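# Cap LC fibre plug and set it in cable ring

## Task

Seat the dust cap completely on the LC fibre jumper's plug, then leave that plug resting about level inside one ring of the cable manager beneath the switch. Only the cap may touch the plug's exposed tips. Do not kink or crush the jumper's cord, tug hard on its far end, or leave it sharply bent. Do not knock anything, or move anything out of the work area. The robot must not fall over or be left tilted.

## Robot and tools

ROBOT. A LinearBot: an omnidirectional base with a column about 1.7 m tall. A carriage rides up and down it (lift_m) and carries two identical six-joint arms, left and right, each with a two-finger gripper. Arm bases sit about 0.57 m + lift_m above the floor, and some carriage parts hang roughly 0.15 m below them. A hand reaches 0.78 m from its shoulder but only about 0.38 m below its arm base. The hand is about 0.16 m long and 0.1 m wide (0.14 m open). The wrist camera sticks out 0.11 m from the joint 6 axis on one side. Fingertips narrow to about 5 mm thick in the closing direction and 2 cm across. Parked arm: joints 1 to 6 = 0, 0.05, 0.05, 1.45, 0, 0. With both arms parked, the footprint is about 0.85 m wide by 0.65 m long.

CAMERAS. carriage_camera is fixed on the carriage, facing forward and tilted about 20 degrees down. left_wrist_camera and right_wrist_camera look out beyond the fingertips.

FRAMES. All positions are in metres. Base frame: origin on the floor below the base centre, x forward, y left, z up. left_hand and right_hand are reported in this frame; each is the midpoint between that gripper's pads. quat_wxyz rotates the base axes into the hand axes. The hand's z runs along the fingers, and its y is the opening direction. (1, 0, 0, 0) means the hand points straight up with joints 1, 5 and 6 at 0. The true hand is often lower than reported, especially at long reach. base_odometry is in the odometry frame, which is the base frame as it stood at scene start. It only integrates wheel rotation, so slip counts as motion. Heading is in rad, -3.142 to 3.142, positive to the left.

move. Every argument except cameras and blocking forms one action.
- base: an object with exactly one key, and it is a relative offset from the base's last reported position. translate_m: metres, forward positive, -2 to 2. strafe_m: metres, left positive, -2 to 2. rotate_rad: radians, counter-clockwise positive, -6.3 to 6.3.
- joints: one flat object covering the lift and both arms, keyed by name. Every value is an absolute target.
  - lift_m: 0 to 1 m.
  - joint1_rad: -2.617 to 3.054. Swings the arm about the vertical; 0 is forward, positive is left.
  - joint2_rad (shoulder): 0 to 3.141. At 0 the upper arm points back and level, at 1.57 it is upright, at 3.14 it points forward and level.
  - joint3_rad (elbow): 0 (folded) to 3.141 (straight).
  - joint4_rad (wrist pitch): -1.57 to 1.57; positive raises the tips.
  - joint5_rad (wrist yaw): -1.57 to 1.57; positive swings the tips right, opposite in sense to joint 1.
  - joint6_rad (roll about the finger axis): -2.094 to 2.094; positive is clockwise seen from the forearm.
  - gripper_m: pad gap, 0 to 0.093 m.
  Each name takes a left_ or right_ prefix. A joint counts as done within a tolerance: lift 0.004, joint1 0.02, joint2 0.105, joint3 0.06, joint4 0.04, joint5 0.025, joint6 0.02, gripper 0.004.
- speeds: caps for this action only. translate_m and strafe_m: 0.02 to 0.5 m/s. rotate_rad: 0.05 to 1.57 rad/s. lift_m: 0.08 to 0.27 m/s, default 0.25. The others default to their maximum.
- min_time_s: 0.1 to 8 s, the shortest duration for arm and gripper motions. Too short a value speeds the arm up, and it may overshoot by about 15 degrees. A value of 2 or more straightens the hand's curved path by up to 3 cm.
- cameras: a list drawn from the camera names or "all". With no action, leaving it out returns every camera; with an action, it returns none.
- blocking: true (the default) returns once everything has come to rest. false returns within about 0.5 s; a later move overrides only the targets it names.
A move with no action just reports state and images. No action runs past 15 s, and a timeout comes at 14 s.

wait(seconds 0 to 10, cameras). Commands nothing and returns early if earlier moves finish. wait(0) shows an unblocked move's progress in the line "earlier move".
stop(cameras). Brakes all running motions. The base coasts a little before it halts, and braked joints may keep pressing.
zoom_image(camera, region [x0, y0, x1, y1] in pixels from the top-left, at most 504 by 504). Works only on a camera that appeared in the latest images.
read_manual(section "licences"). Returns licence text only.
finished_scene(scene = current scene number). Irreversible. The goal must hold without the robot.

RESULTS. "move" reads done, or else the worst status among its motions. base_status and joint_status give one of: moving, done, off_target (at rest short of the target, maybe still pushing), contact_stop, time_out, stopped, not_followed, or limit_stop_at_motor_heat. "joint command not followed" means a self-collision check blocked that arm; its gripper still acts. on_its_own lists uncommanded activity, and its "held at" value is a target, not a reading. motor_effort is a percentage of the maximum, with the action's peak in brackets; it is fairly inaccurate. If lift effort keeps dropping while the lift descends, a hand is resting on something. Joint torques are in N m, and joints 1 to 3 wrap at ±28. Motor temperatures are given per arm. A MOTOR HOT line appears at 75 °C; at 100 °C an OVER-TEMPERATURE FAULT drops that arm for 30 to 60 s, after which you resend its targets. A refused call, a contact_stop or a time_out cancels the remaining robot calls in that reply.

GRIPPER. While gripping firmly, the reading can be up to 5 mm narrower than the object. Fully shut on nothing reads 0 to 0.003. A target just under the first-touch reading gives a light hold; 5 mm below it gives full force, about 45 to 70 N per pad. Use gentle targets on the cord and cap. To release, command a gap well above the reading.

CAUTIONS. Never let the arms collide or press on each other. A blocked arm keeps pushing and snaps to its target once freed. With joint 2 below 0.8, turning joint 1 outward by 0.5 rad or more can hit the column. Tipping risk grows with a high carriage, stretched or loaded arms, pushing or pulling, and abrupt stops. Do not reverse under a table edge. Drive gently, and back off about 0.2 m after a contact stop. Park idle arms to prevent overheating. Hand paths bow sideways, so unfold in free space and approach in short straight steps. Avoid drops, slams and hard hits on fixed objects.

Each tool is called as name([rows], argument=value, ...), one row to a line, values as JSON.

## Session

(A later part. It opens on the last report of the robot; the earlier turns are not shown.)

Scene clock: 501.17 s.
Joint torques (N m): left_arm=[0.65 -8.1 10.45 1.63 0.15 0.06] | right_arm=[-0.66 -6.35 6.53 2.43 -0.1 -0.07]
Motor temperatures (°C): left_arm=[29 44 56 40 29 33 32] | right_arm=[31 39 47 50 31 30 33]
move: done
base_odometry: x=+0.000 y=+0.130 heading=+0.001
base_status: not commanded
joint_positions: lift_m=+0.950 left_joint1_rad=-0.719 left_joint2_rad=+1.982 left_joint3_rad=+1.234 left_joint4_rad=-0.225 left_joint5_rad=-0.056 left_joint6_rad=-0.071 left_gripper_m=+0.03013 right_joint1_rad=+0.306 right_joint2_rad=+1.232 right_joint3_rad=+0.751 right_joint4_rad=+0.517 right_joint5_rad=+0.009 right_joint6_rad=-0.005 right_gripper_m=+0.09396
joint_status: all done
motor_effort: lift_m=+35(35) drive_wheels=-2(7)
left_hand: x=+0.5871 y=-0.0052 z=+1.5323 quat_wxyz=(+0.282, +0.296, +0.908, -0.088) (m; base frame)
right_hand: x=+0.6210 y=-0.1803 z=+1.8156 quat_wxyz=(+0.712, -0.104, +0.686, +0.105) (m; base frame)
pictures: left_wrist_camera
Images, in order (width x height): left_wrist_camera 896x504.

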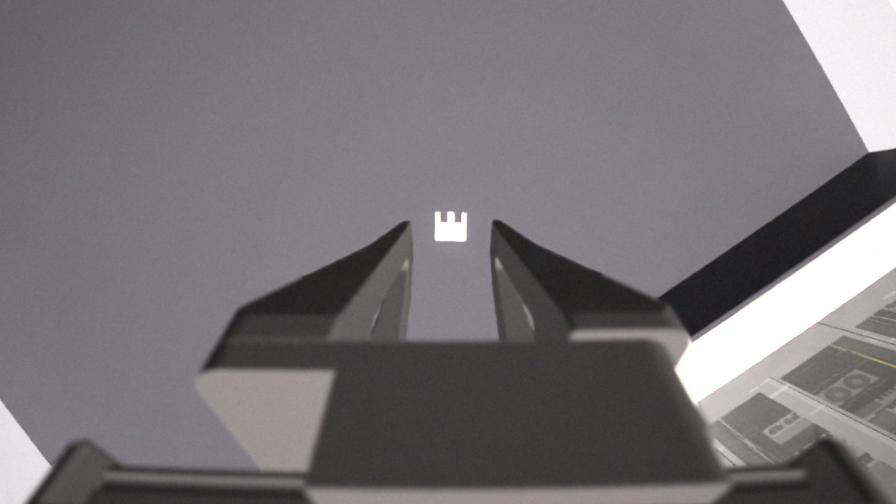

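move(joints={"left_joint1_rad": -0.7085, "left_joint2_rad": 2.0305, "left_joint3_rad": 1.270, "left_joint4_rad": -0.172, "left_joint5_rad": -0.041, "left_joint6_rad": -0.066}, min_time_s=1.5, cameras=["left_wrist_camera"])

zoom_image(camera="left_wrist_camera", region=[380, 160, 520, 280])

Scene clock: 517.30 s.
Joint torques (N m): left_arm=[0.85 -8.25 10.35 1.64 0.14 0.06] | right_arm=[-0.66 -6.35 6.54 2.42 -0.09 -0.07]
Motor temperatures (°C): left_arm=[29 44 56 41 29 33 32] | right_arm=[31 39 47 51 31 30 33]
move: done
base_odometry: x=+0.000 y=+0.130 heading=+0.001
base_status: not commanded
joint_positions: lift_m=+0.950 left_joint1_rad=-0.719 left_joint2_rad=+2.014 left_joint3_rad=+1.234 left_joint4_rad=-0.187 left_joint5_rad=-0.055 left_joint6_rad=-0.071 left_gripper_m=+0.03013 right_joint1_rad=+0.306 right_joint2_rad=+1.232 right_joint3_rad=+0.751 right_joint4_rad=+0.517 right_joint5_rad=+0.009 right_joint6_rad=-0.005 right_gripper_m=+0.09396
joint_status: all done
motor_effort: lift_m=+35(36) drive_wheels=-2(6)
left_hand: x=+0.5906 y=-0.0087 z=+1.5226 quat_wxyz=(+0.285, +0.296, +0.907, -0.090) (m; base frame)
right_hand: x=+0.6210 y=-0.1803 z=+1.8156 quat_wxyz=(+0.712, -0.104, +0.686, +0.105) (m; base frame)
pictures: left_wrist_camera
Images, in order (width x height): left_wrist_camera 896x504.

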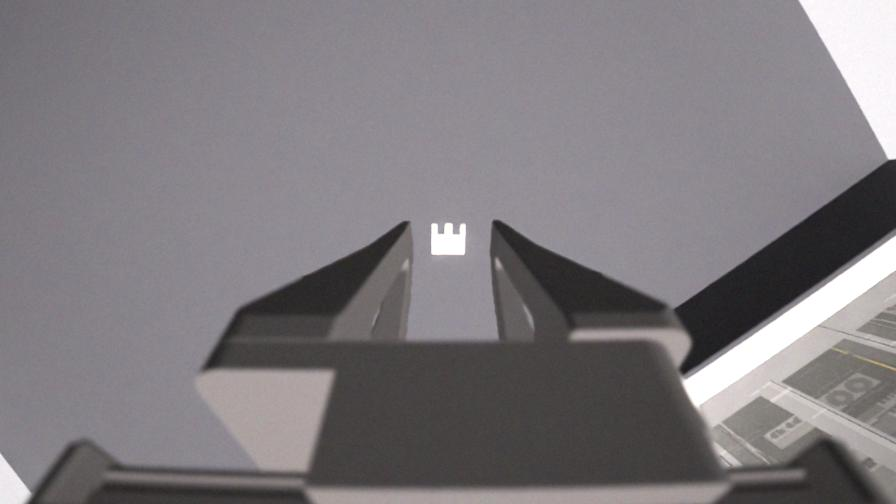

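Scaled by 3.600 from the camera's 896x504 image, which has a finer 1280x720 frame.

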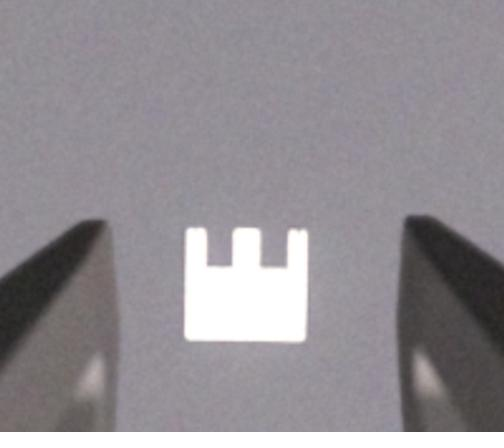

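move(joints={"left_joint1_rad": -0.7065, "left_joint2_rad": 2.042, "left_joint3_rad": 1.261, "left_joint4_rad": -0.1515, "left_joint5_rad": -0.041, "left_joint6_rad": -0.066}, min_time_s=1, cameras=["left_wrist_camera"])

zoom_image(camera="left_wrist_camera", region=[380, 160, 520, 280])

Scene clock: 531.70 s.
Joint torques (N m): left_arm=[0.72 -8.31 9.52 1.67 0.14 0.06] | right_arm=[-0.66 -6.35 6.54 2.43 -0.1 -0.06]
Motor temperatures (°C): left_arm=[29 44 56 41 29 33 32] | right_arm=[31 39 47 51 31 30 33]
move: done
base_odometry: x=+0.000 y=+0.130 heading=+0.001
base_status: not commanded
joint_positions: lift_m=+0.950 left_joint1_rad=-0.715 left_joint2_rad=+2.025 left_joint3_rad=+1.234 left_joint4_rad=-0.167 left_joint5_rad=-0.055 left_joint6_rad=-0.071 left_gripper_m=+0.03013 right_joint1_rad=+0.306 right_joint2_rad=+1.232 right_joint3_rad=+0.751 right_joint4_rad=+0.517 right_joint5_rad=+0.009 right_joint6_rad=-0.005 right_gripper_m=+0.09396
joint_status: all done
motor_effort: lift_m=+35(35) drive_wheels=-4(7)
left_hand: x=+0.5940 y=-0.0092 z=+1.5201 quat_wxyz=(+0.289, +0.294, +0.907, -0.091) (m; base frame)
right_hand: x=+0.6210 y=-0.1803 z=+1.8156 quat_wxyz=(+0.712, -0.104, +0.686, +0.105) (m; base frame)
pictures: left_wrist_camera
Images, in order (width x height): left_wrist_camera 896x504.

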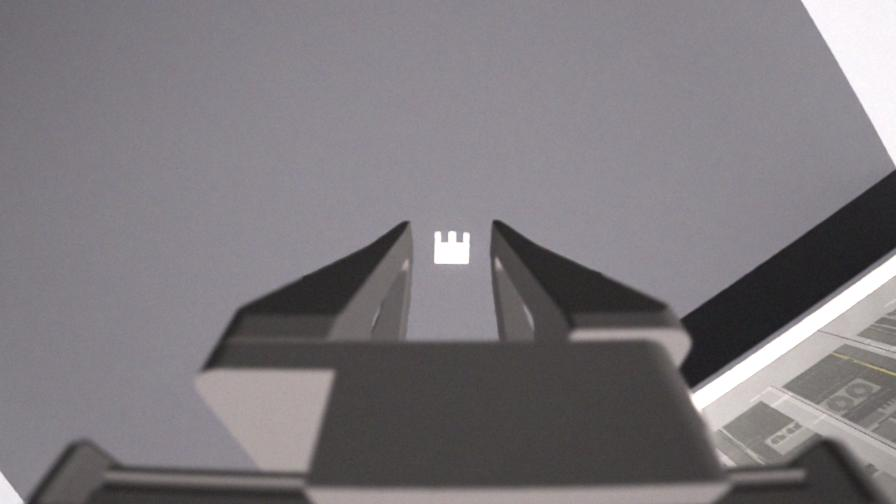

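Scaled by 3.600 from the camera's 896x504 image, which has a finer 1280x720 frame.

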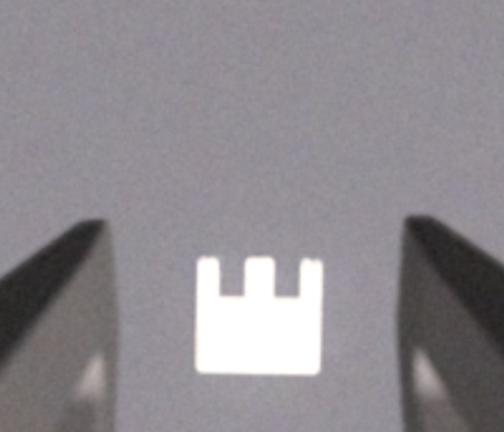

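move(joints={"left_joint1_rad": -0.7075, "left_joint2_rad": 2.026, "left_joint3_rad": 1.241, "left_joint4_rad": -0.157, "left_joint5_rad": -0.041, "left_joint6_rad": -0.066, "lift_m": 0.945}, min_time_s=1, cameras=["left_wrist_camera"])

zoom_image(camera="left_wrist_camera", region=[380, 160, 520, 280])

Scene clock: 551.13 s.
Joint torques (N m): left_arm=[0.62 -10.15 7.68 1.54 0.14 0.06] | right_arm=[-0.66 -5.98 6.87 2.49 -0.09 -0.07]
Motor temperatures (°C): left_arm=[29 45 55 42 29 33 32] | right_arm=[31 39 47 51 31 30 33]
move: done
base_odometry: x=+0.000 y=+0.130 heading=+0.001
base_status: not commanded
joint_positions: lift_m=+0.945 left_joint1_rad=-0.715 left_joint2_rad=+2.031 left_joint3_rad=+1.235 left_joint4_rad=-0.161 left_joint5_rad=-0.053 left_joint6_rad=-0.071 left_gripper_m=+0.03013 right_joint1_rad=+0.306 right_joint2_rad=+1.228 right_joint3_rad=+0.747 right_joint4_rad=+0.512 right_joint5_rad=+0.009 right_joint6_rad=-0.005 right_gripper_m=+0.09396
joint_status: all done
motor_effort: lift_m=+34(34) drive_wheels=-3(6)
left_hand: x=+0.5946 y=-0.0101 z=+1.5137 quat_wxyz=(+0.289, +0.294, +0.906, -0.093) (m; base frame)
right_hand: x=+0.6201 y=-0.1805 z=+1.8089 quat_wxyz=(+0.710, -0.105, +0.688, +0.105) (m; base frame)
pictures: left_wrist_camera
Images, in order (width x height): left_wrist_camera 896x504.

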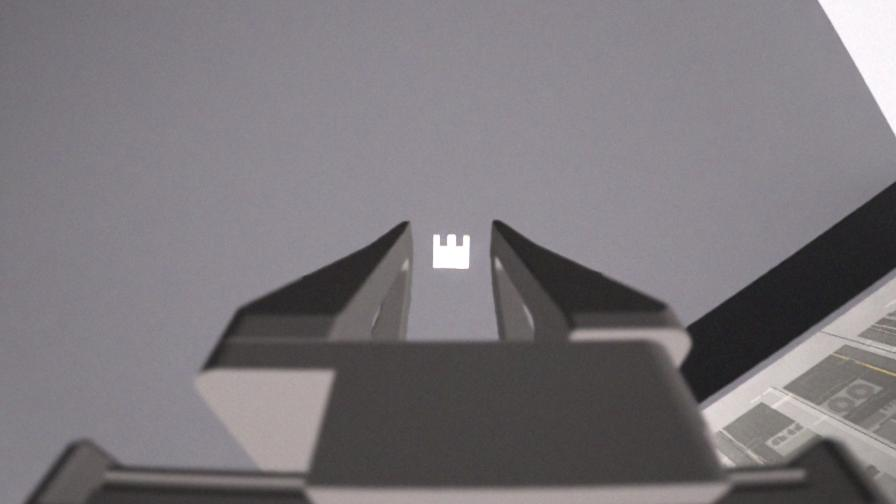

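Scaled by 3.600 from the camera's 896x504 image, which has a finer 1280x720 frame.

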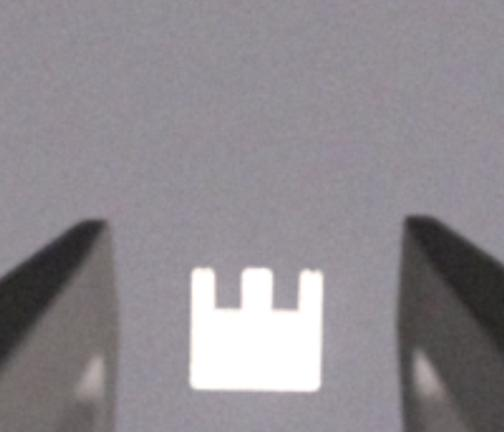

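move(joints={"left_joint1_rad": -0.7075, "left_joint2_rad": 2.010, "left_joint3_rad": 1.219, "left_joint4_rad": -0.162, "left_joint5_rad": -0.041, "left_joint6_rad": -0.066, "lift_m": 0.943}, min_time_s=1, cameras=["left_wrist_camera"])

zoom_image(camera="left_wrist_camera", region=[380, 160, 520, 280])

Scene clock: 559.77 s.
Joint torques (N m): left_arm=[0.64 -11.43 5.75 1.48 0.12 0.07] | right_arm=[-0.66 -5.94 6.9 2.51 -0.09 -0.06]
Motor temperatures (°C): left_arm=[29 45 55 42 29 33 32] | right_arm=[31 39 48 50 31 30 33]
move: done
base_odometry: x=+0.000 y=+0.130 heading=+0.001
base_status: not commanded
joint_positions: lift_m=+0.943 left_joint1_rad=-0.715 left_joint2_rad=+2.031 left_joint3_rad=+1.235 left_joint4_rad=-0.162 left_joint5_rad=-0.052 left_joint6_rad=-0.071 left_gripper_m=+0.03013 right_joint1_rad=+0.306 right_joint2_rad=+1.227 right_joint3_rad=+0.747 right_joint4_rad=+0.510 right_joint5_rad=+0.009 right_joint6_rad=-0.005 right_gripper_m=+0.09396
joint_status: all done
motor_effort: lift_m=+33(34) drive_wheels=-2(7)
left_hand: x=+0.5945 y=-0.0101 z=+1.5117 quat_wxyz=(+0.288, +0.294, +0.907, -0.093) (m; base frame)
right_hand: x=+0.6200 y=-0.1805 z=+1.8067 quat_wxyz=(+0.710, -0.105, +0.688, +0.105) (m; base frame)
pictures: left_wrist_camera
Images, in order (width x height): left_wrist_camera 896x504.

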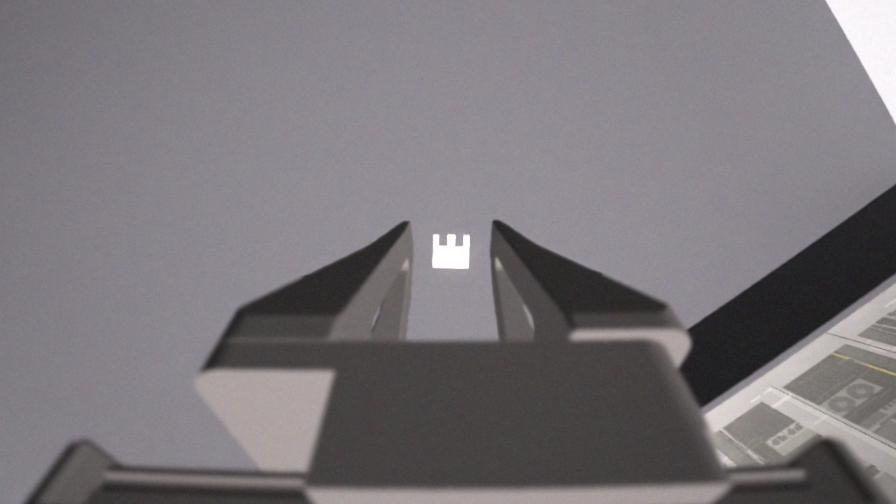

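Scaled by 3.600 from the camera's 896x504 image, which has a finer 1280x720 frame.

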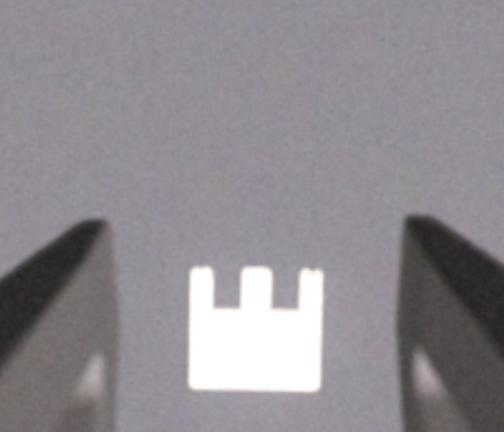

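move(joints={"left_gripper_m": 0.012}, min_time_s=2, cameras=["left_wrist_camera"])

zoom_image(camera="left_wrist_camera", region=[380, 160, 520, 280])

Scene clock: 574.63 s.
Joint torques (N m): left_arm=[0.64 -11.44 5.74 1.48 0.12 0.06] | right_arm=[-0.65 -5.96 6.87 2.51 -0.09 -0.06]
move: done
base_odometry: x=+0.000 y=+0.130 heading=+0.001
base_status: not commanded
joint_positions: lift_m=+0.943 left_joint1_rad=-0.715 left_joint2_rad=+2.031 left_joint3_rad=+1.235 left_joint4_rad=-0.162 left_joint5_rad=-0.052 left_joint6_rad=-0.071 left_gripper_m=+0.01213 right_joint1_rad=+0.306 right_joint2_rad=+1.227 right_joint3_rad=+0.747 right_joint4_rad=+0.510 right_joint5_rad=+0.009 right_joint6_rad=-0.005 right_gripper_m=+0.09396
joint_status: all done
motor_effort: lift_m=+33(34) drive_wheels=-2(9)
left_hand: x=+0.5945 y=-0.0101 z=+1.5117 quat_wxyz=(+0.288, +0.294, +0.907, -0.093) (m; base frame)
right_hand: x=+0.6200 y=-0.1805 z=+1.8067 quat_wxyz=(+0.710, -0.105, +0.688, +0.105) (m; base frame)
pictures: left_wrist_camera
Images, in order (width x height): left_wrist_camera 896x504.

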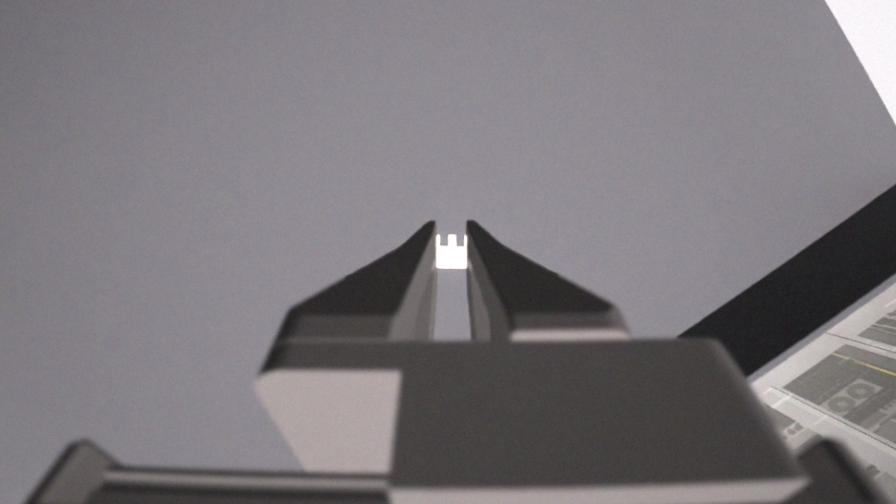

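Scaled by 3.600 from the camera's 896x504 image, which has a finer 1280x720 frame.

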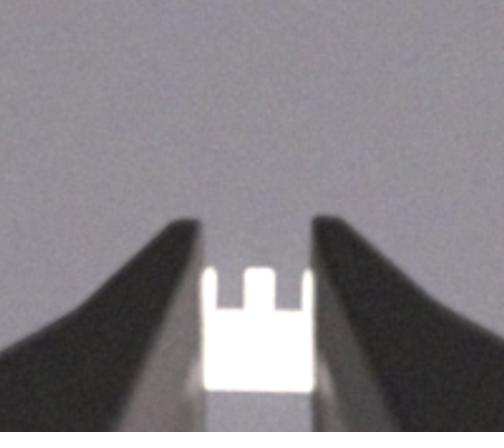

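move(joints={"left_gripper_m": 0.026}, min_time_s=0.6)

move(joints={"lift_m": 0.938, "left_joint2_rad": 2.000, "left_joint3_rad": 1.20}, min_time_s=1, cameras=["left_wrist_camera"])

zoom_image(camera="left_wrist_camera", region=[380, 160, 520, 280])

Scene clock: 590.63 s.
Joint torques (N m): left_arm=[0.62 -11.44 5.76 1.48 0.13 0.06] | right_arm=[-0.68 -5.93 6.89 2.51 -0.09 -0.07]
move: done
base_odometry: x=+0.000 y=+0.130 heading=+0.001
base_status: not commanded
joint_positions: lift_m=+0.943 left_joint1_rad=-0.715 left_joint2_rad=+2.031 left_joint3_rad=+1.235 left_joint4_rad=-0.162 left_joint5_rad=-0.052 left_joint6_rad=-0.071 left_gripper_m=+0.02587 right_joint1_rad=+0.306 right_joint2_rad=+1.227 right_joint3_rad=+0.747 right_joint4_rad=+0.510 right_joint5_rad=+0.009 right_joint6_rad=-0.005 right_gripper_m=+0.09396
joint_status: all done
motor_effort: lift_m=+33(33) drive_wheels=-1(6)
left_hand: x=+0.5945 y=-0.0101 z=+1.5117 quat_wxyz=(+0.288, +0.294, +0.907, -0.093) (m; base frame)
right_hand: x=+0.6200 y=-0.1805 z=+1.8067 quat_wxyz=(+0.710, -0.105, +0.688, +0.105) (m; base frame)
pictures: none

Scene clock: 591.93 s.
Joint torques (N m): left_arm=[0.64 -12.1 5.12 1.37 0.12 0.07] | right_arm=[-0.66 -5.81 7.02 2.54 -0.09 -0.06]
move: done
base_odometry: x=+0.000 y=+0.130 heading=+0.001
base_status: not commanded
joint_positions: lift_m=+0.938 left_joint1_rad=-0.715 left_joint2_rad=+2.029 left_joint3_rad=+1.223 left_joint4_rad=-0.151 left_joint5_rad=-0.051 left_joint6_rad=-0.071 left_gripper_m=+0.02587 right_joint1_rad=+0.306 right_joint2_rad=+1.226 right_joint3_rad=+0.746 right_joint4_rad=+0.509 right_joint5_rad=+0.009 right_joint6_rad=-0.005 right_gripper_m=+0.09396
joint_status: all done
motor_effort: lift_m=+34(34) drive_wheels=-1(6)
left_hand: x=+0.5930 y=-0.0090 z=+1.5044 quat_wxyz=(+0.288, +0.294, +0.907, -0.093) (m; base frame)
right_hand: x=+0.6197 y=-0.1806 z=+1.8010 quat_wxyz=(+0.709, -0.105, +0.689, +0.105) (m; base frame)
pictures: left_wrist_camera
Images, in order (width x height): left_wrist_camera 896x504.

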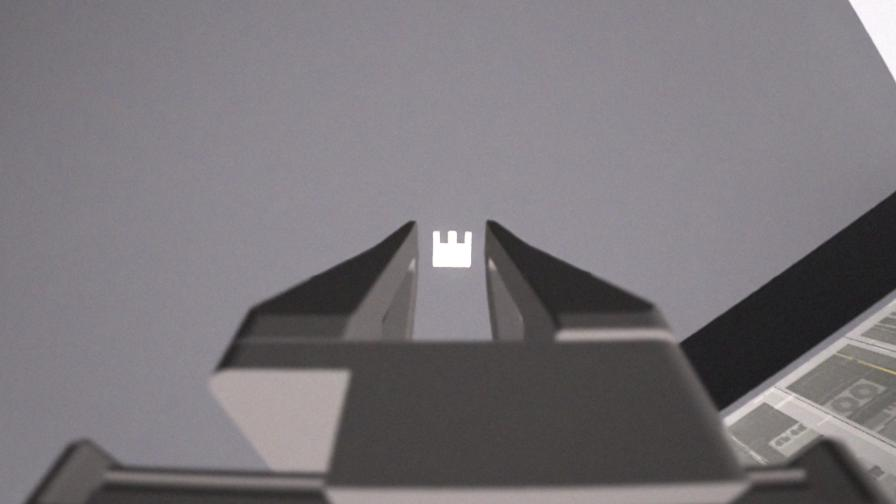

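Scaled by 3.600 from the camera's 896x504 image, which has a finer 1280x720 frame.

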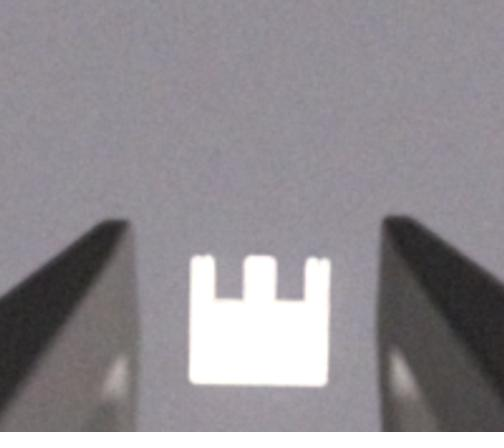

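move(joints={"lift_m": 0.934}, cameras=["left_wrist_camera"])

zoom_image(camera="left_wrist_camera", region=[380, 160, 520, 280])

Scene clock: 597.83 s.
Joint torques (N m): left_arm=[0.64 -11.44 5.14 1.37 0.11 0.07] | right_arm=[-0.66 -5.7 7.13 2.55 -0.09 -0.07]
Motor temperatures (°C): left_arm=[29 51 52 41 29 33 32] | right_arm=[31 39 49 50 31 30 33]
move: done
base_odometry: x=+0.000 y=+0.130 heading=+0.001
base_status: not commanded
joint_positions: lift_m=+0.934 left_joint1_rad=-0.715 left_joint2_rad=+2.022 left_joint3_rad=+1.223 left_joint4_rad=-0.149 left_joint5_rad=-0.051 left_joint6_rad=-0.071 left_gripper_m=+0.02587 right_joint1_rad=+0.306 right_joint2_rad=+1.226 right_joint3_rad=+0.744 right_joint4_rad=+0.507 right_joint5_rad=+0.009 right_joint6_rad=-0.005 right_gripper_m=+0.09396
joint_status: all done
motor_effort: lift_m=+33(35) drive_wheels=-3(5)
left_hand: x=+0.5939 y=-0.0098 z=+1.5044 quat_wxyz=(+0.292, +0.293, +0.905, -0.095) (m; base frame)
right_hand: x=+0.6195 y=-0.1807 z=+1.7964 quat_wxyz=(+0.709, -0.105, +0.690, +0.105) (m; base frame)
pictures: left_wrist_camera
Images, in order (width x height): left_wrist_camera 896x504.

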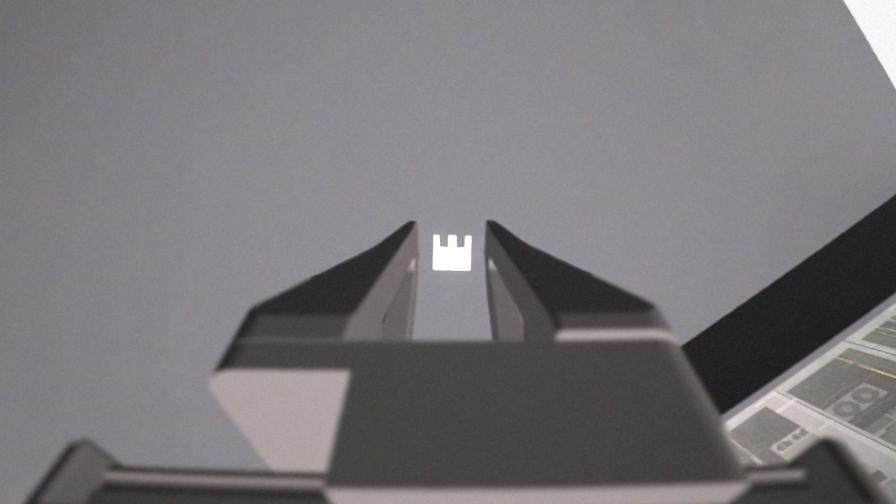

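Scaled by 3.600 from the camera's 896x504 image, which has a finer 1280x720 frame.

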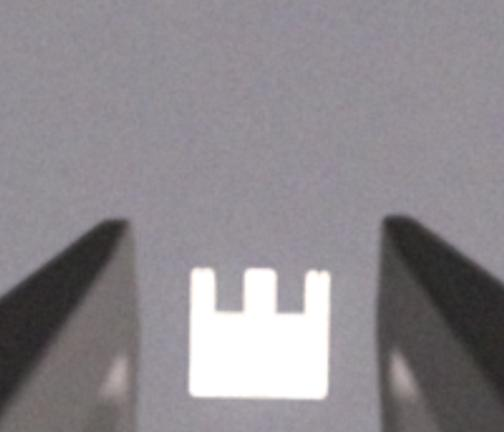

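move(joints={"lift_m": 0.9355})

move(joints={"left_gripper_m": 0.0095}, min_time_s=2, cameras=["left_wrist_camera"])

zoom_image(camera="left_wrist_camera", region=[380, 160, 520, 280])

Scene clock: 608.50 s.
Joint torques (N m): left_arm=[0.61 -11.37 5.31 1.38 0.12 0.05] | right_arm=[-0.69 -5.74 7.15 2.54 -0.09 -0.06]
move: done
base_odometry: x=+0.000 y=+0.130 heading=+0.001
base_status: not commanded
joint_positions: lift_m=+0.935 left_joint1_rad=-0.715 left_joint2_rad=+2.022 left_joint3_rad=+1.221 left_joint4_rad=-0.149 left_joint5_rad=-0.051 left_joint6_rad=-0.071 left_gripper_m=+0.02587 right_joint1_rad=+0.306 right_joint2_rad=+1.226 right_joint3_rad=+0.744 right_joint4_rad=+0.508 right_joint5_rad=+0.009 right_joint6_rad=-0.005 right_gripper_m=+0.09396
joint_status: all done
motor_effort: lift_m=+37(40) drive_wheels=-3(6)
left_hand: x=+0.5932 y=-0.0092 z=+1.5048 quat_wxyz=(+0.291, +0.294, +0.906, -0.094) (m; base frame)
right_hand: x=+0.6195 y=-0.1807 z=+1.7980 quat_wxyz=(+0.709, -0.105, +0.689, +0.105) (m; base frame)
pictures: none

Scene clock: 610.80 s.
Joint torques (N m): left_arm=[0.54 -11.4 5.35 1.36 0.12 0.06] | right_arm=[-0.66 -5.74 7.13 2.54 -0.09 -0.07]
move: done
base_odometry: x=+0.000 y=+0.130 heading=+0.001
base_status: not commanded
joint_positions: lift_m=+0.935 left_joint1_rad=-0.714 left_joint2_rad=+2.022 left_joint3_rad=+1.221 left_joint4_rad=-0.149 left_joint5_rad=-0.051 left_joint6_rad=-0.071 left_gripper_m=+0.01257 right_joint1_rad=+0.306 right_joint2_rad=+1.226 right_joint3_rad=+0.744 right_joint4_rad=+0.508 right_joint5_rad=+0.009 right_joint6_rad=-0.005 right_gripper_m=+0.09396
joint_status: all done
motor_effort: lift_m=+37(37) drive_wheels=-1(7)
left_hand: x=+0.5936 y=-0.0088 z=+1.5048 quat_wxyz=(+0.291, +0.293, +0.906, -0.094) (m; base frame)
right_hand: x=+0.6195 y=-0.1807 z=+1.7980 quat_wxyz=(+0.709, -0.105, +0.689, +0.105) (m; base frame)
pictures: left_wrist_camera
Images, in order (width x height): left_wrist_camera 896x504.

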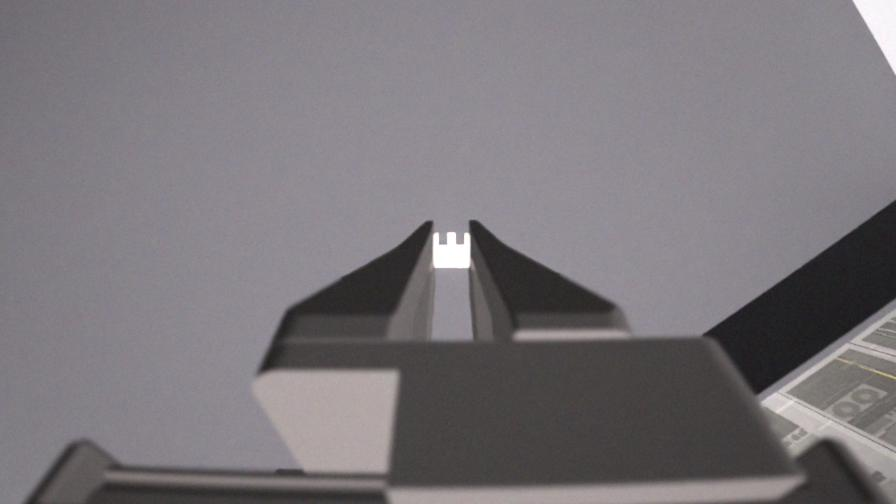

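Scaled by 3.600 from the camera's 896x504 image, which has a finer 1280x720 frame.

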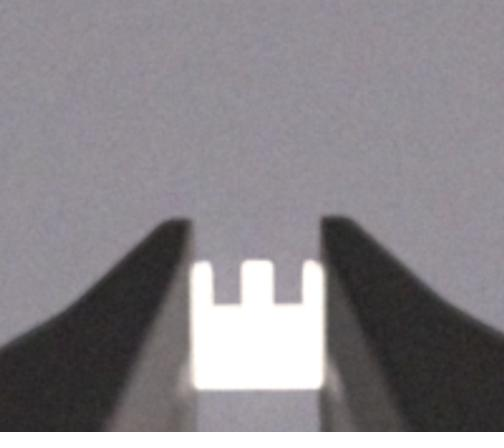

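move(joints={"lift_m": 0.97}, speeds={"lift_m": 0.08}, cameras=["left_wrist_camera"])

zoom_image(camera="left_wrist_camera", region=[380, 160, 520, 280])

Scene clock: 635.20 s.
Joint torques (N m): left_arm=[0.46 -11.4 6 1.43 0.11 0.07] | right_arm=[-0.68 -5.63 7.19 2.51 -0.1 -0.07]
Motor temperatures (°C): left_arm=[29 56 50 40 29 33 33] | right_arm=[31 39 47 50 31 30 33]
move: done
base_odometry: x=+0.000 y=+0.130 heading=+0.001
base_status: not commanded
joint_positions: lift_m=+0.970 left_joint1_rad=-0.714 left_joint2_rad=+2.021 left_joint3_rad=+1.213 left_joint4_rad=-0.159 left_joint5_rad=-0.051 left_joint6_rad=-0.071 left_gripper_m=+0.01257 right_joint1_rad=+0.306 right_joint2_rad=+1.224 right_joint3_rad=+0.744 right_joint4_rad=+0.510 right_joint5_rad=+0.009 right_joint6_rad=-0.005 right_gripper_m=+0.09396
joint_status: all done
motor_effort: lift_m=+35(43) drive_wheels=-3(7)
left_hand: x=+0.5902 y=-0.0059 z=+1.5356 quat_wxyz=(+0.284, +0.294, +0.908, -0.091) (m; base frame)
right_hand: x=+0.6193 y=-0.1807 z=+1.8331 quat_wxyz=(+0.710, -0.105, +0.689, +0.105) (m; base frame)
pictures: left_wrist_camera
Images, in order (width x height): left_wrist_camera 896x504.

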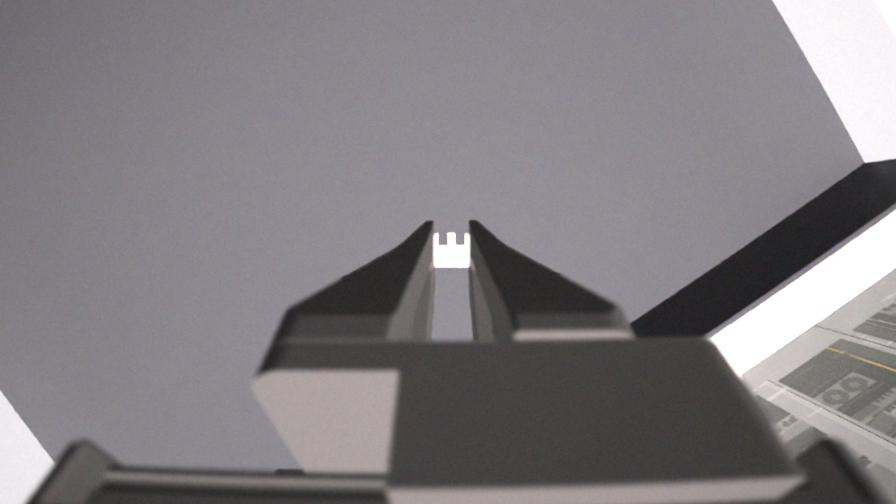

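Scaled by 3.600 from the camera's 896x504 image, which has a finer 1280x720 frame.

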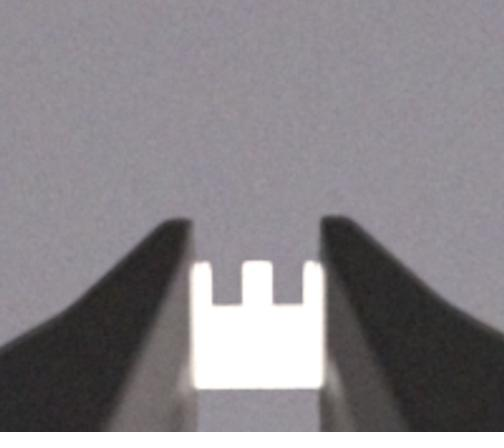

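move(joints={"left_joint1_rad": -0.35, "left_joint2_rad": 1.60, "left_joint3_rad": 1.05, "left_joint4_rad": -0.42}, min_time_s=2.5)

move(joints={"right_joint1_rad": 0.685, "right_joint2_rad": 1.98, "right_joint3_rad": 1.033, "right_joint4_rad": 0.956, "right_joint5_rad": 0.412, "right_joint6_rad": 1.571, "right_gripper_m": 0.05}, min_time_s=3, cameras=["all"])

Scene clock: 653.03 s.
Joint torques (N m): left_arm=[0.68 -9.62 6.22 1.36 0.12 0.07] | right_arm=[-0.65 -5.63 7.2 2.51 -0.09 -0.06]
Motor temperatures (°C): left_arm=[29 56 50 40 29 33 33] | right_arm=[31 39 47 50 31 30 33]
move: done
base_odometry: x=+0.000 y=+0.130 heading=+0.001
base_status: not commanded
joint_positions: lift_m=+0.970 left_joint1_rad=-0.358 left_joint2_rad=+1.633 left_joint3_rad=+1.067 left_joint4_rad=-0.411 left_joint5_rad=-0.051 left_joint6_rad=-0.071 left_gripper_m=+0.01257 right_joint1_rad=+0.306 right_joint2_rad=+1.224 right_joint3_rad=+0.744 right_joint4_rad=+0.510 right_joint5_rad=+0.009 right_joint6_rad=-0.005 right_gripper_m=+0.09396
joint_status: all done
motor_effort: lift_m=+35(36) drive_wheels=-3(6)
left_hand: x=+0.6060 y=+0.1704 z=+1.6147 quat_wxyz=(+0.291, +0.129, +0.947, -0.038) (m; base frame)
right_hand: x=+0.6193 y=-0.1807 z=+1.8331 quat_wxyz=(+0.710, -0.105, +0.689, +0.105) (m; base frame)
pictures: none

Scene clock: 656.37 s.
Joint torques (N m): left_arm=[0.62 -9.63 6.24 1.39 0.12 0.06] | right_arm=[0.54 -8.94 8.59 2.54 0.13 -0.07]
Motor temperatures (°C): left_arm=[29 55 50 40 29 33 33] | right_arm=[31 39 48 50 31 30 33]
move: done
base_odometry: x=+0.000 y=+0.130 heading=+0.001
base_status: not commanded
joint_positions: lift_m=+0.970 left_joint1_rad=-0.358 left_joint2_rad=+1.633 left_joint3_rad=+1.067 left_joint4_rad=-0.414 left_joint5_rad=-0.051 left_joint6_rad=-0.071 left_gripper_m=+0.01257 right_joint1_rad=+0.679 right_joint2_rad=+1.961 right_joint3_rad=+1.010 right_joint4_rad=+0.955 right_joint5_rad=+0.402 right_joint6_rad=+1.559 right_gripper_m=+0.05013
joint_status: all done
motor_effort: lift_m=+35(36) drive_wheels=-4(7)
left_hand: x=+0.6055 y=+0.1706 z=+1.6143 quat_wxyz=(+0.289, +0.129, +0.948, -0.038) (m; base frame)
right_hand: x=+0.6827 y=-0.0172 z=+1.7178 quat_wxyz=(+0.430, +0.423, +0.565, +0.563) (m; base frame)
pictures: carriage_camera, left_wrist_camera, right_wrist_camera
Images, in order (width x height): carriage_camera 896x504, left_wrist_camera 896x504, right_wrist_camera 896x504.

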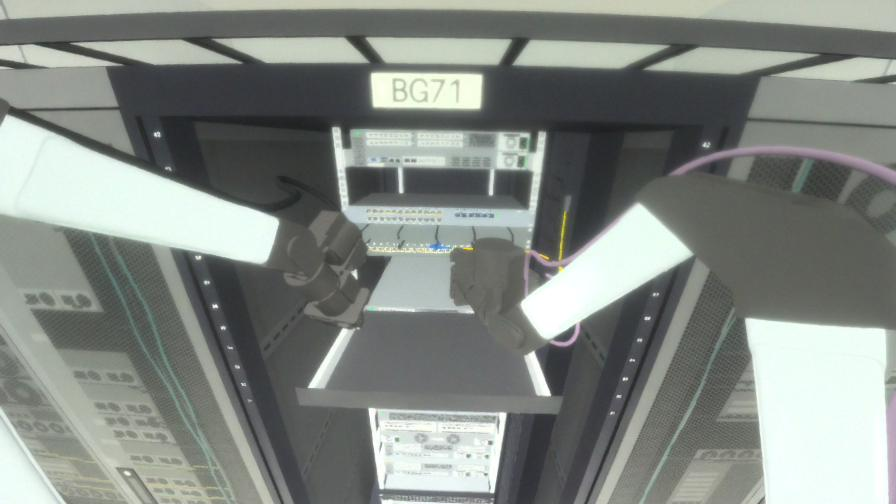

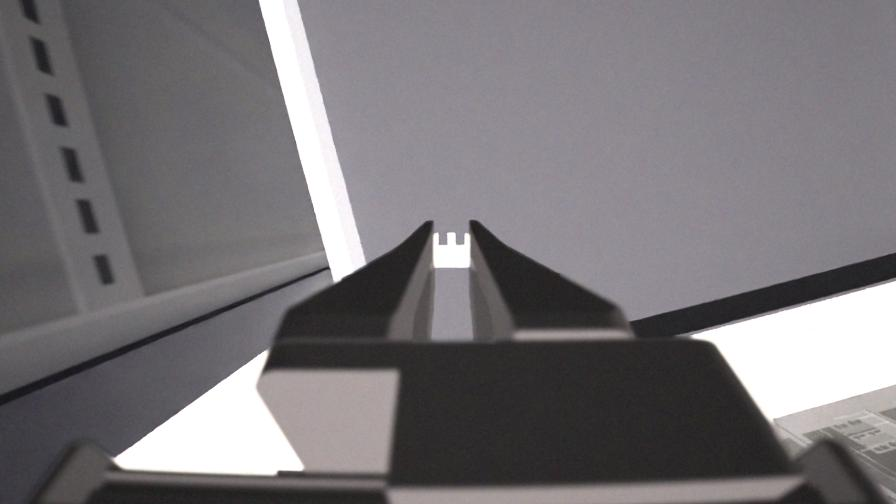

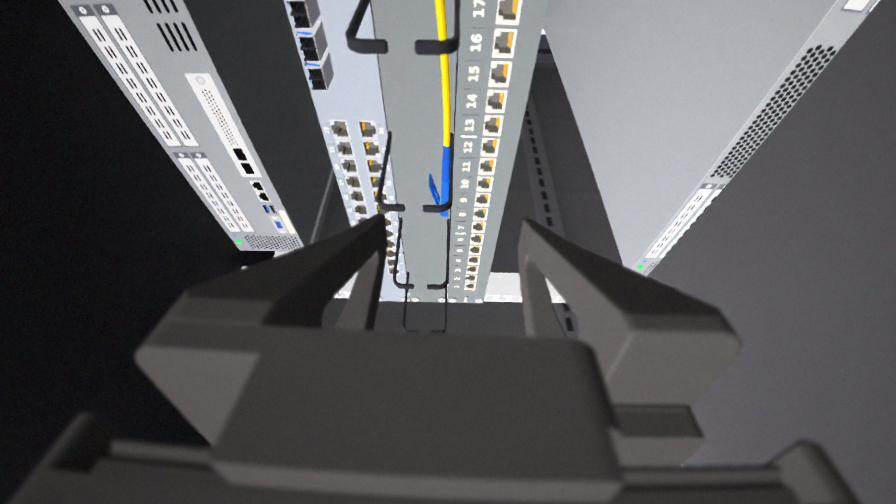

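zoom_image(camera="right_wrist_camera", region=[370, 100, 530, 260])

Scaled by 3.150 from the camera's 896x504 image, which has a finer 1280x720 frame.

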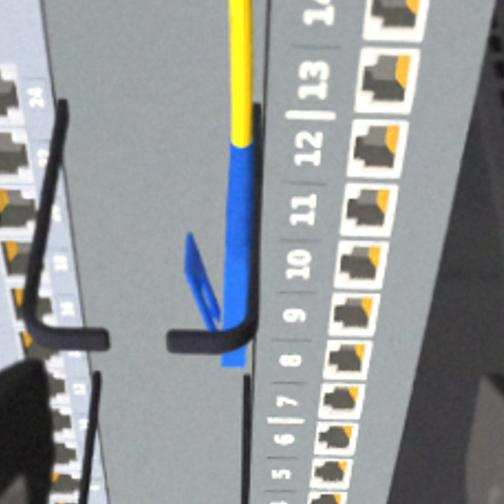

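move(joints={"right_joint1_rad": 0.656, "right_joint2_rad": 2.053, "right_joint3_rad": 1.173, "right_joint4_rad": 0.886, "right_joint5_rad": 0.383, "right_joint6_rad": 1.583, "right_gripper_m": 0.035}, min_time_s=1.5, cameras=["right_wrist_camera"])

zoom_image(camera="right_wrist_camera", region=[370, 100, 530, 260])

Scene clock: 701.80 s.
Joint torques (N m): left_arm=[0.66 -9.62 6.22 1.39 0.11 0.06] | right_arm=[-0.65 -9.69 8.91 2.31 -0.1 -0.09]
move: done
base_odometry: x=+0.000 y=+0.130 heading=+0.001
base_status: not commanded
joint_positions: lift_m=+0.970 left_joint1_rad=-0.358 left_joint2_rad=+1.633 left_joint3_rad=+1.067 left_joint4_rad=-0.414 left_joint5_rad=-0.051 left_joint6_rad=-0.071 left_gripper_m=+0.01257 right_joint1_rad=+0.662 right_joint2_rad=+2.032 right_joint3_rad=+1.149 right_joint4_rad=+0.904 right_joint5_rad=+0.393 right_joint6_rad=+1.572 right_gripper_m=+0.03514
joint_status: all done
motor_effort: lift_m=+35(36) drive_wheels=-3(6)
left_hand: x=+0.6055 y=+0.1706 z=+1.6143 quat_wxyz=(+0.289, +0.129, +0.948, -0.038) (m; base frame)
right_hand: x=+0.7090 y=-0.0064 z=+1.7275 quat_wxyz=(+0.430, +0.427, +0.555, +0.570) (m; base frame)
pictures: right_wrist_camera
Images, in order (width x height): right_wrist_camera 896x504.

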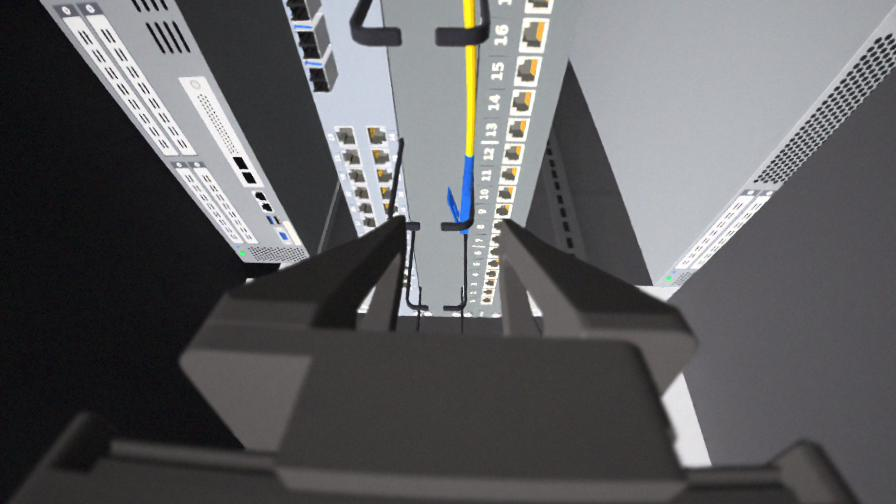

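Scaled by 3.150 from the camera's 896x504 image, which has a finer 1280x720 frame.

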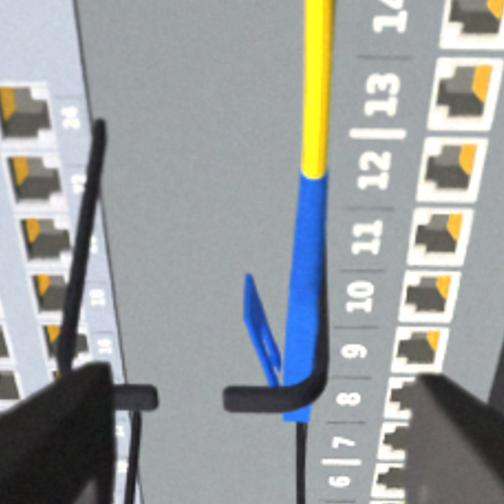

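move(joints={"right_joint1_rad": 0.626, "right_joint2_rad": 2.098, "right_joint3_rad": 1.254, "right_joint4_rad": 0.838, "right_joint5_rad": 0.349, "right_joint6_rad": 1.583, "right_gripper_m": 0.03}, min_time_s=1.5, cameras=["right_wrist_camera", "carriage_camera"])

zoom_image(camera="right_wrist_camera", region=[380, 140, 540, 300])

Scene clock: 754.37 s.
Joint torques (N m): left_arm=[0.68 -9.59 6.23 1.39 0.11 0.06] | right_arm=[-0.62 -10.15 9.11 2.33 -0.12 -0.09]
Motor temperatures (°C): left_arm=[29 51 50 40 29 33 35] | right_arm=[31 44 50 53 31 30 33]
move: done
base_odometry: x=+0.000 y=+0.130 heading=+0.001
base_status: not commanded
joint_positions: lift_m=+0.970 left_joint1_rad=-0.358 left_joint2_rad=+1.633 left_joint3_rad=+1.067 left_joint4_rad=-0.414 left_joint5_rad=-0.051 left_joint6_rad=-0.071 left_gripper_m=+0.01257 right_joint1_rad=+0.632 right_joint2_rad=+2.077 right_joint3_rad=+1.230 right_joint4_rad=+0.856 right_joint5_rad=+0.359 right_joint6_rad=+1.572 right_gripper_m=+0.03013
joint_status: all done
motor_effort: lift_m=+35(35) drive_wheels=-1(7)
left_hand: x=+0.6055 y=+0.1706 z=+1.6143 quat_wxyz=(+0.289, +0.129, +0.948, -0.038) (m; base frame)
right_hand: x=+0.7291 y=-0.0066 z=+1.7267 quat_wxyz=(+0.428, +0.427, +0.560, +0.567) (m; base frame)
pictures: carriage_camera, right_wrist_camera
Images, in order (width x height): carriage_camera 896x504, right_wrist_camera 896x504.

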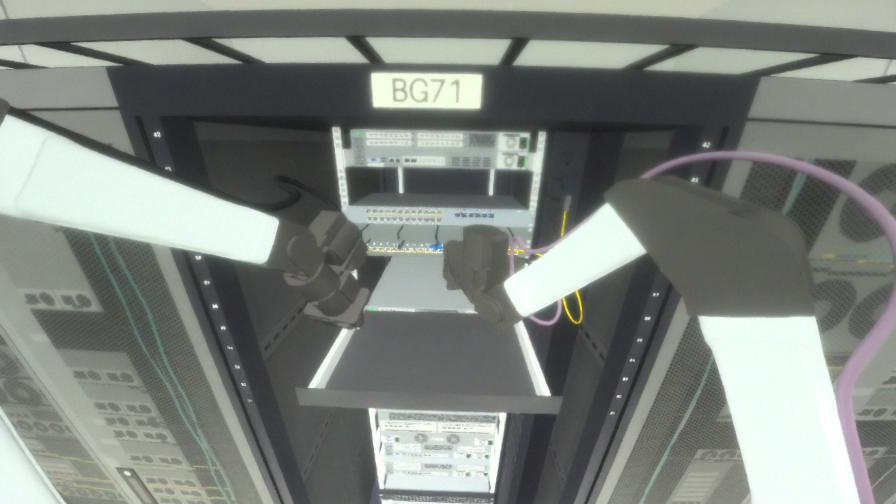

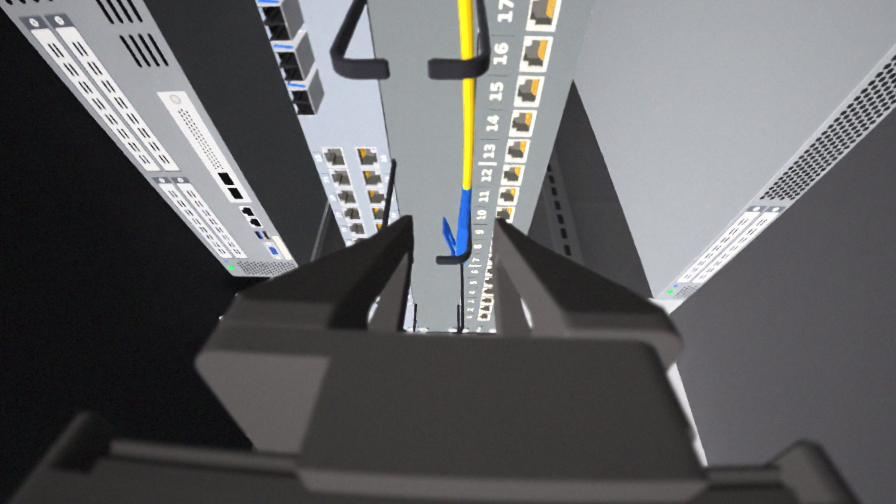

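Scaled by 3.150 from the camera's 896x504 image, which has a finer 1280x720 frame.

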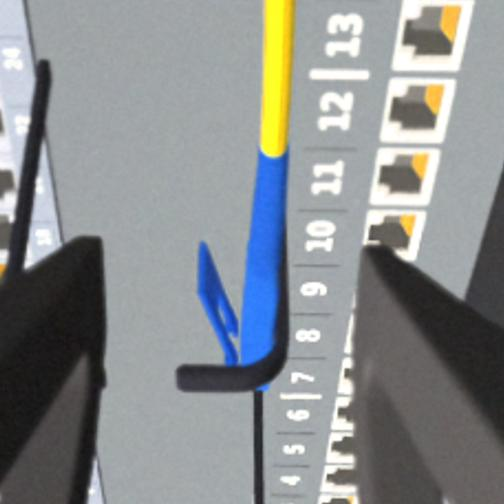

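move(joints={"right_joint1_rad": 0.601, "right_joint2_rad": 2.127, "right_joint3_rad": 1.307, "right_joint4_rad": 0.806, "right_joint5_rad": 0.322, "right_joint6_rad": 1.583}, min_time_s=1.5, cameras=["right_wrist_camera"])

zoom_image(camera="right_wrist_camera", region=[380, 160, 540, 320])

Scene clock: 764.87 s.
Joint torques (N m): left_arm=[0.66 -9.58 6.24 1.38 0.12 0.06] | right_arm=[-0.64 -10.45 9.21 2.35 -0.1 -0.1]
move: done
base_odometry: x=+0.000 y=+0.130 heading=+0.001
base_status: not commanded
joint_positions: lift_m=+0.970 left_joint1_rad=-0.358 left_joint2_rad=+1.633 left_joint3_rad=+1.067 left_joint4_rad=-0.414 left_joint5_rad=-0.051 left_joint6_rad=-0.071 left_gripper_m=+0.01257 right_joint1_rad=+0.607 right_joint2_rad=+2.105 right_joint3_rad=+1.282 right_joint4_rad=+0.824 right_joint5_rad=+0.332 right_joint6_rad=+1.572 right_gripper_m=+0.03013
joint_status: all done
motor_effort: lift_m=+35(35) drive_wheels=-3(6)
left_hand: x=+0.6055 y=+0.1706 z=+1.6143 quat_wxyz=(+0.289, +0.129, +0.948, -0.038) (m; base frame)
right_hand: x=+0.7434 y=-0.0093 z=+1.7263 quat_wxyz=(+0.426, +0.427, +0.563, +0.564) (m; base frame)
pictures: right_wrist_camera
Images, in order (width x height): right_wrist_camera 896x504.

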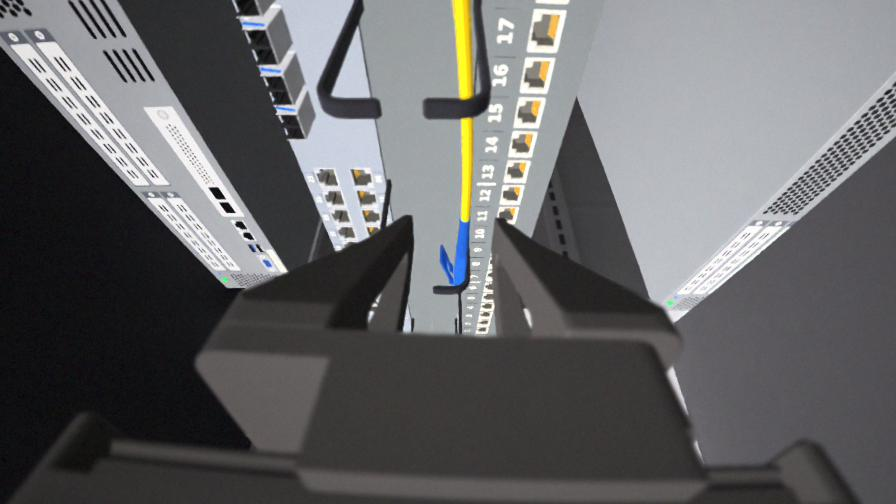

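Scaled by 3.150 from the camera's 896x504 image, which has a finer 1280x720 frame.

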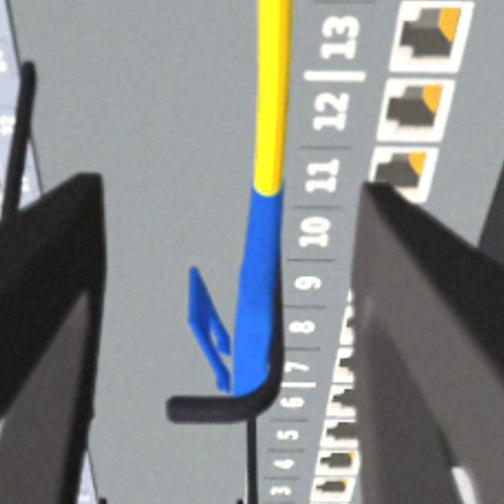

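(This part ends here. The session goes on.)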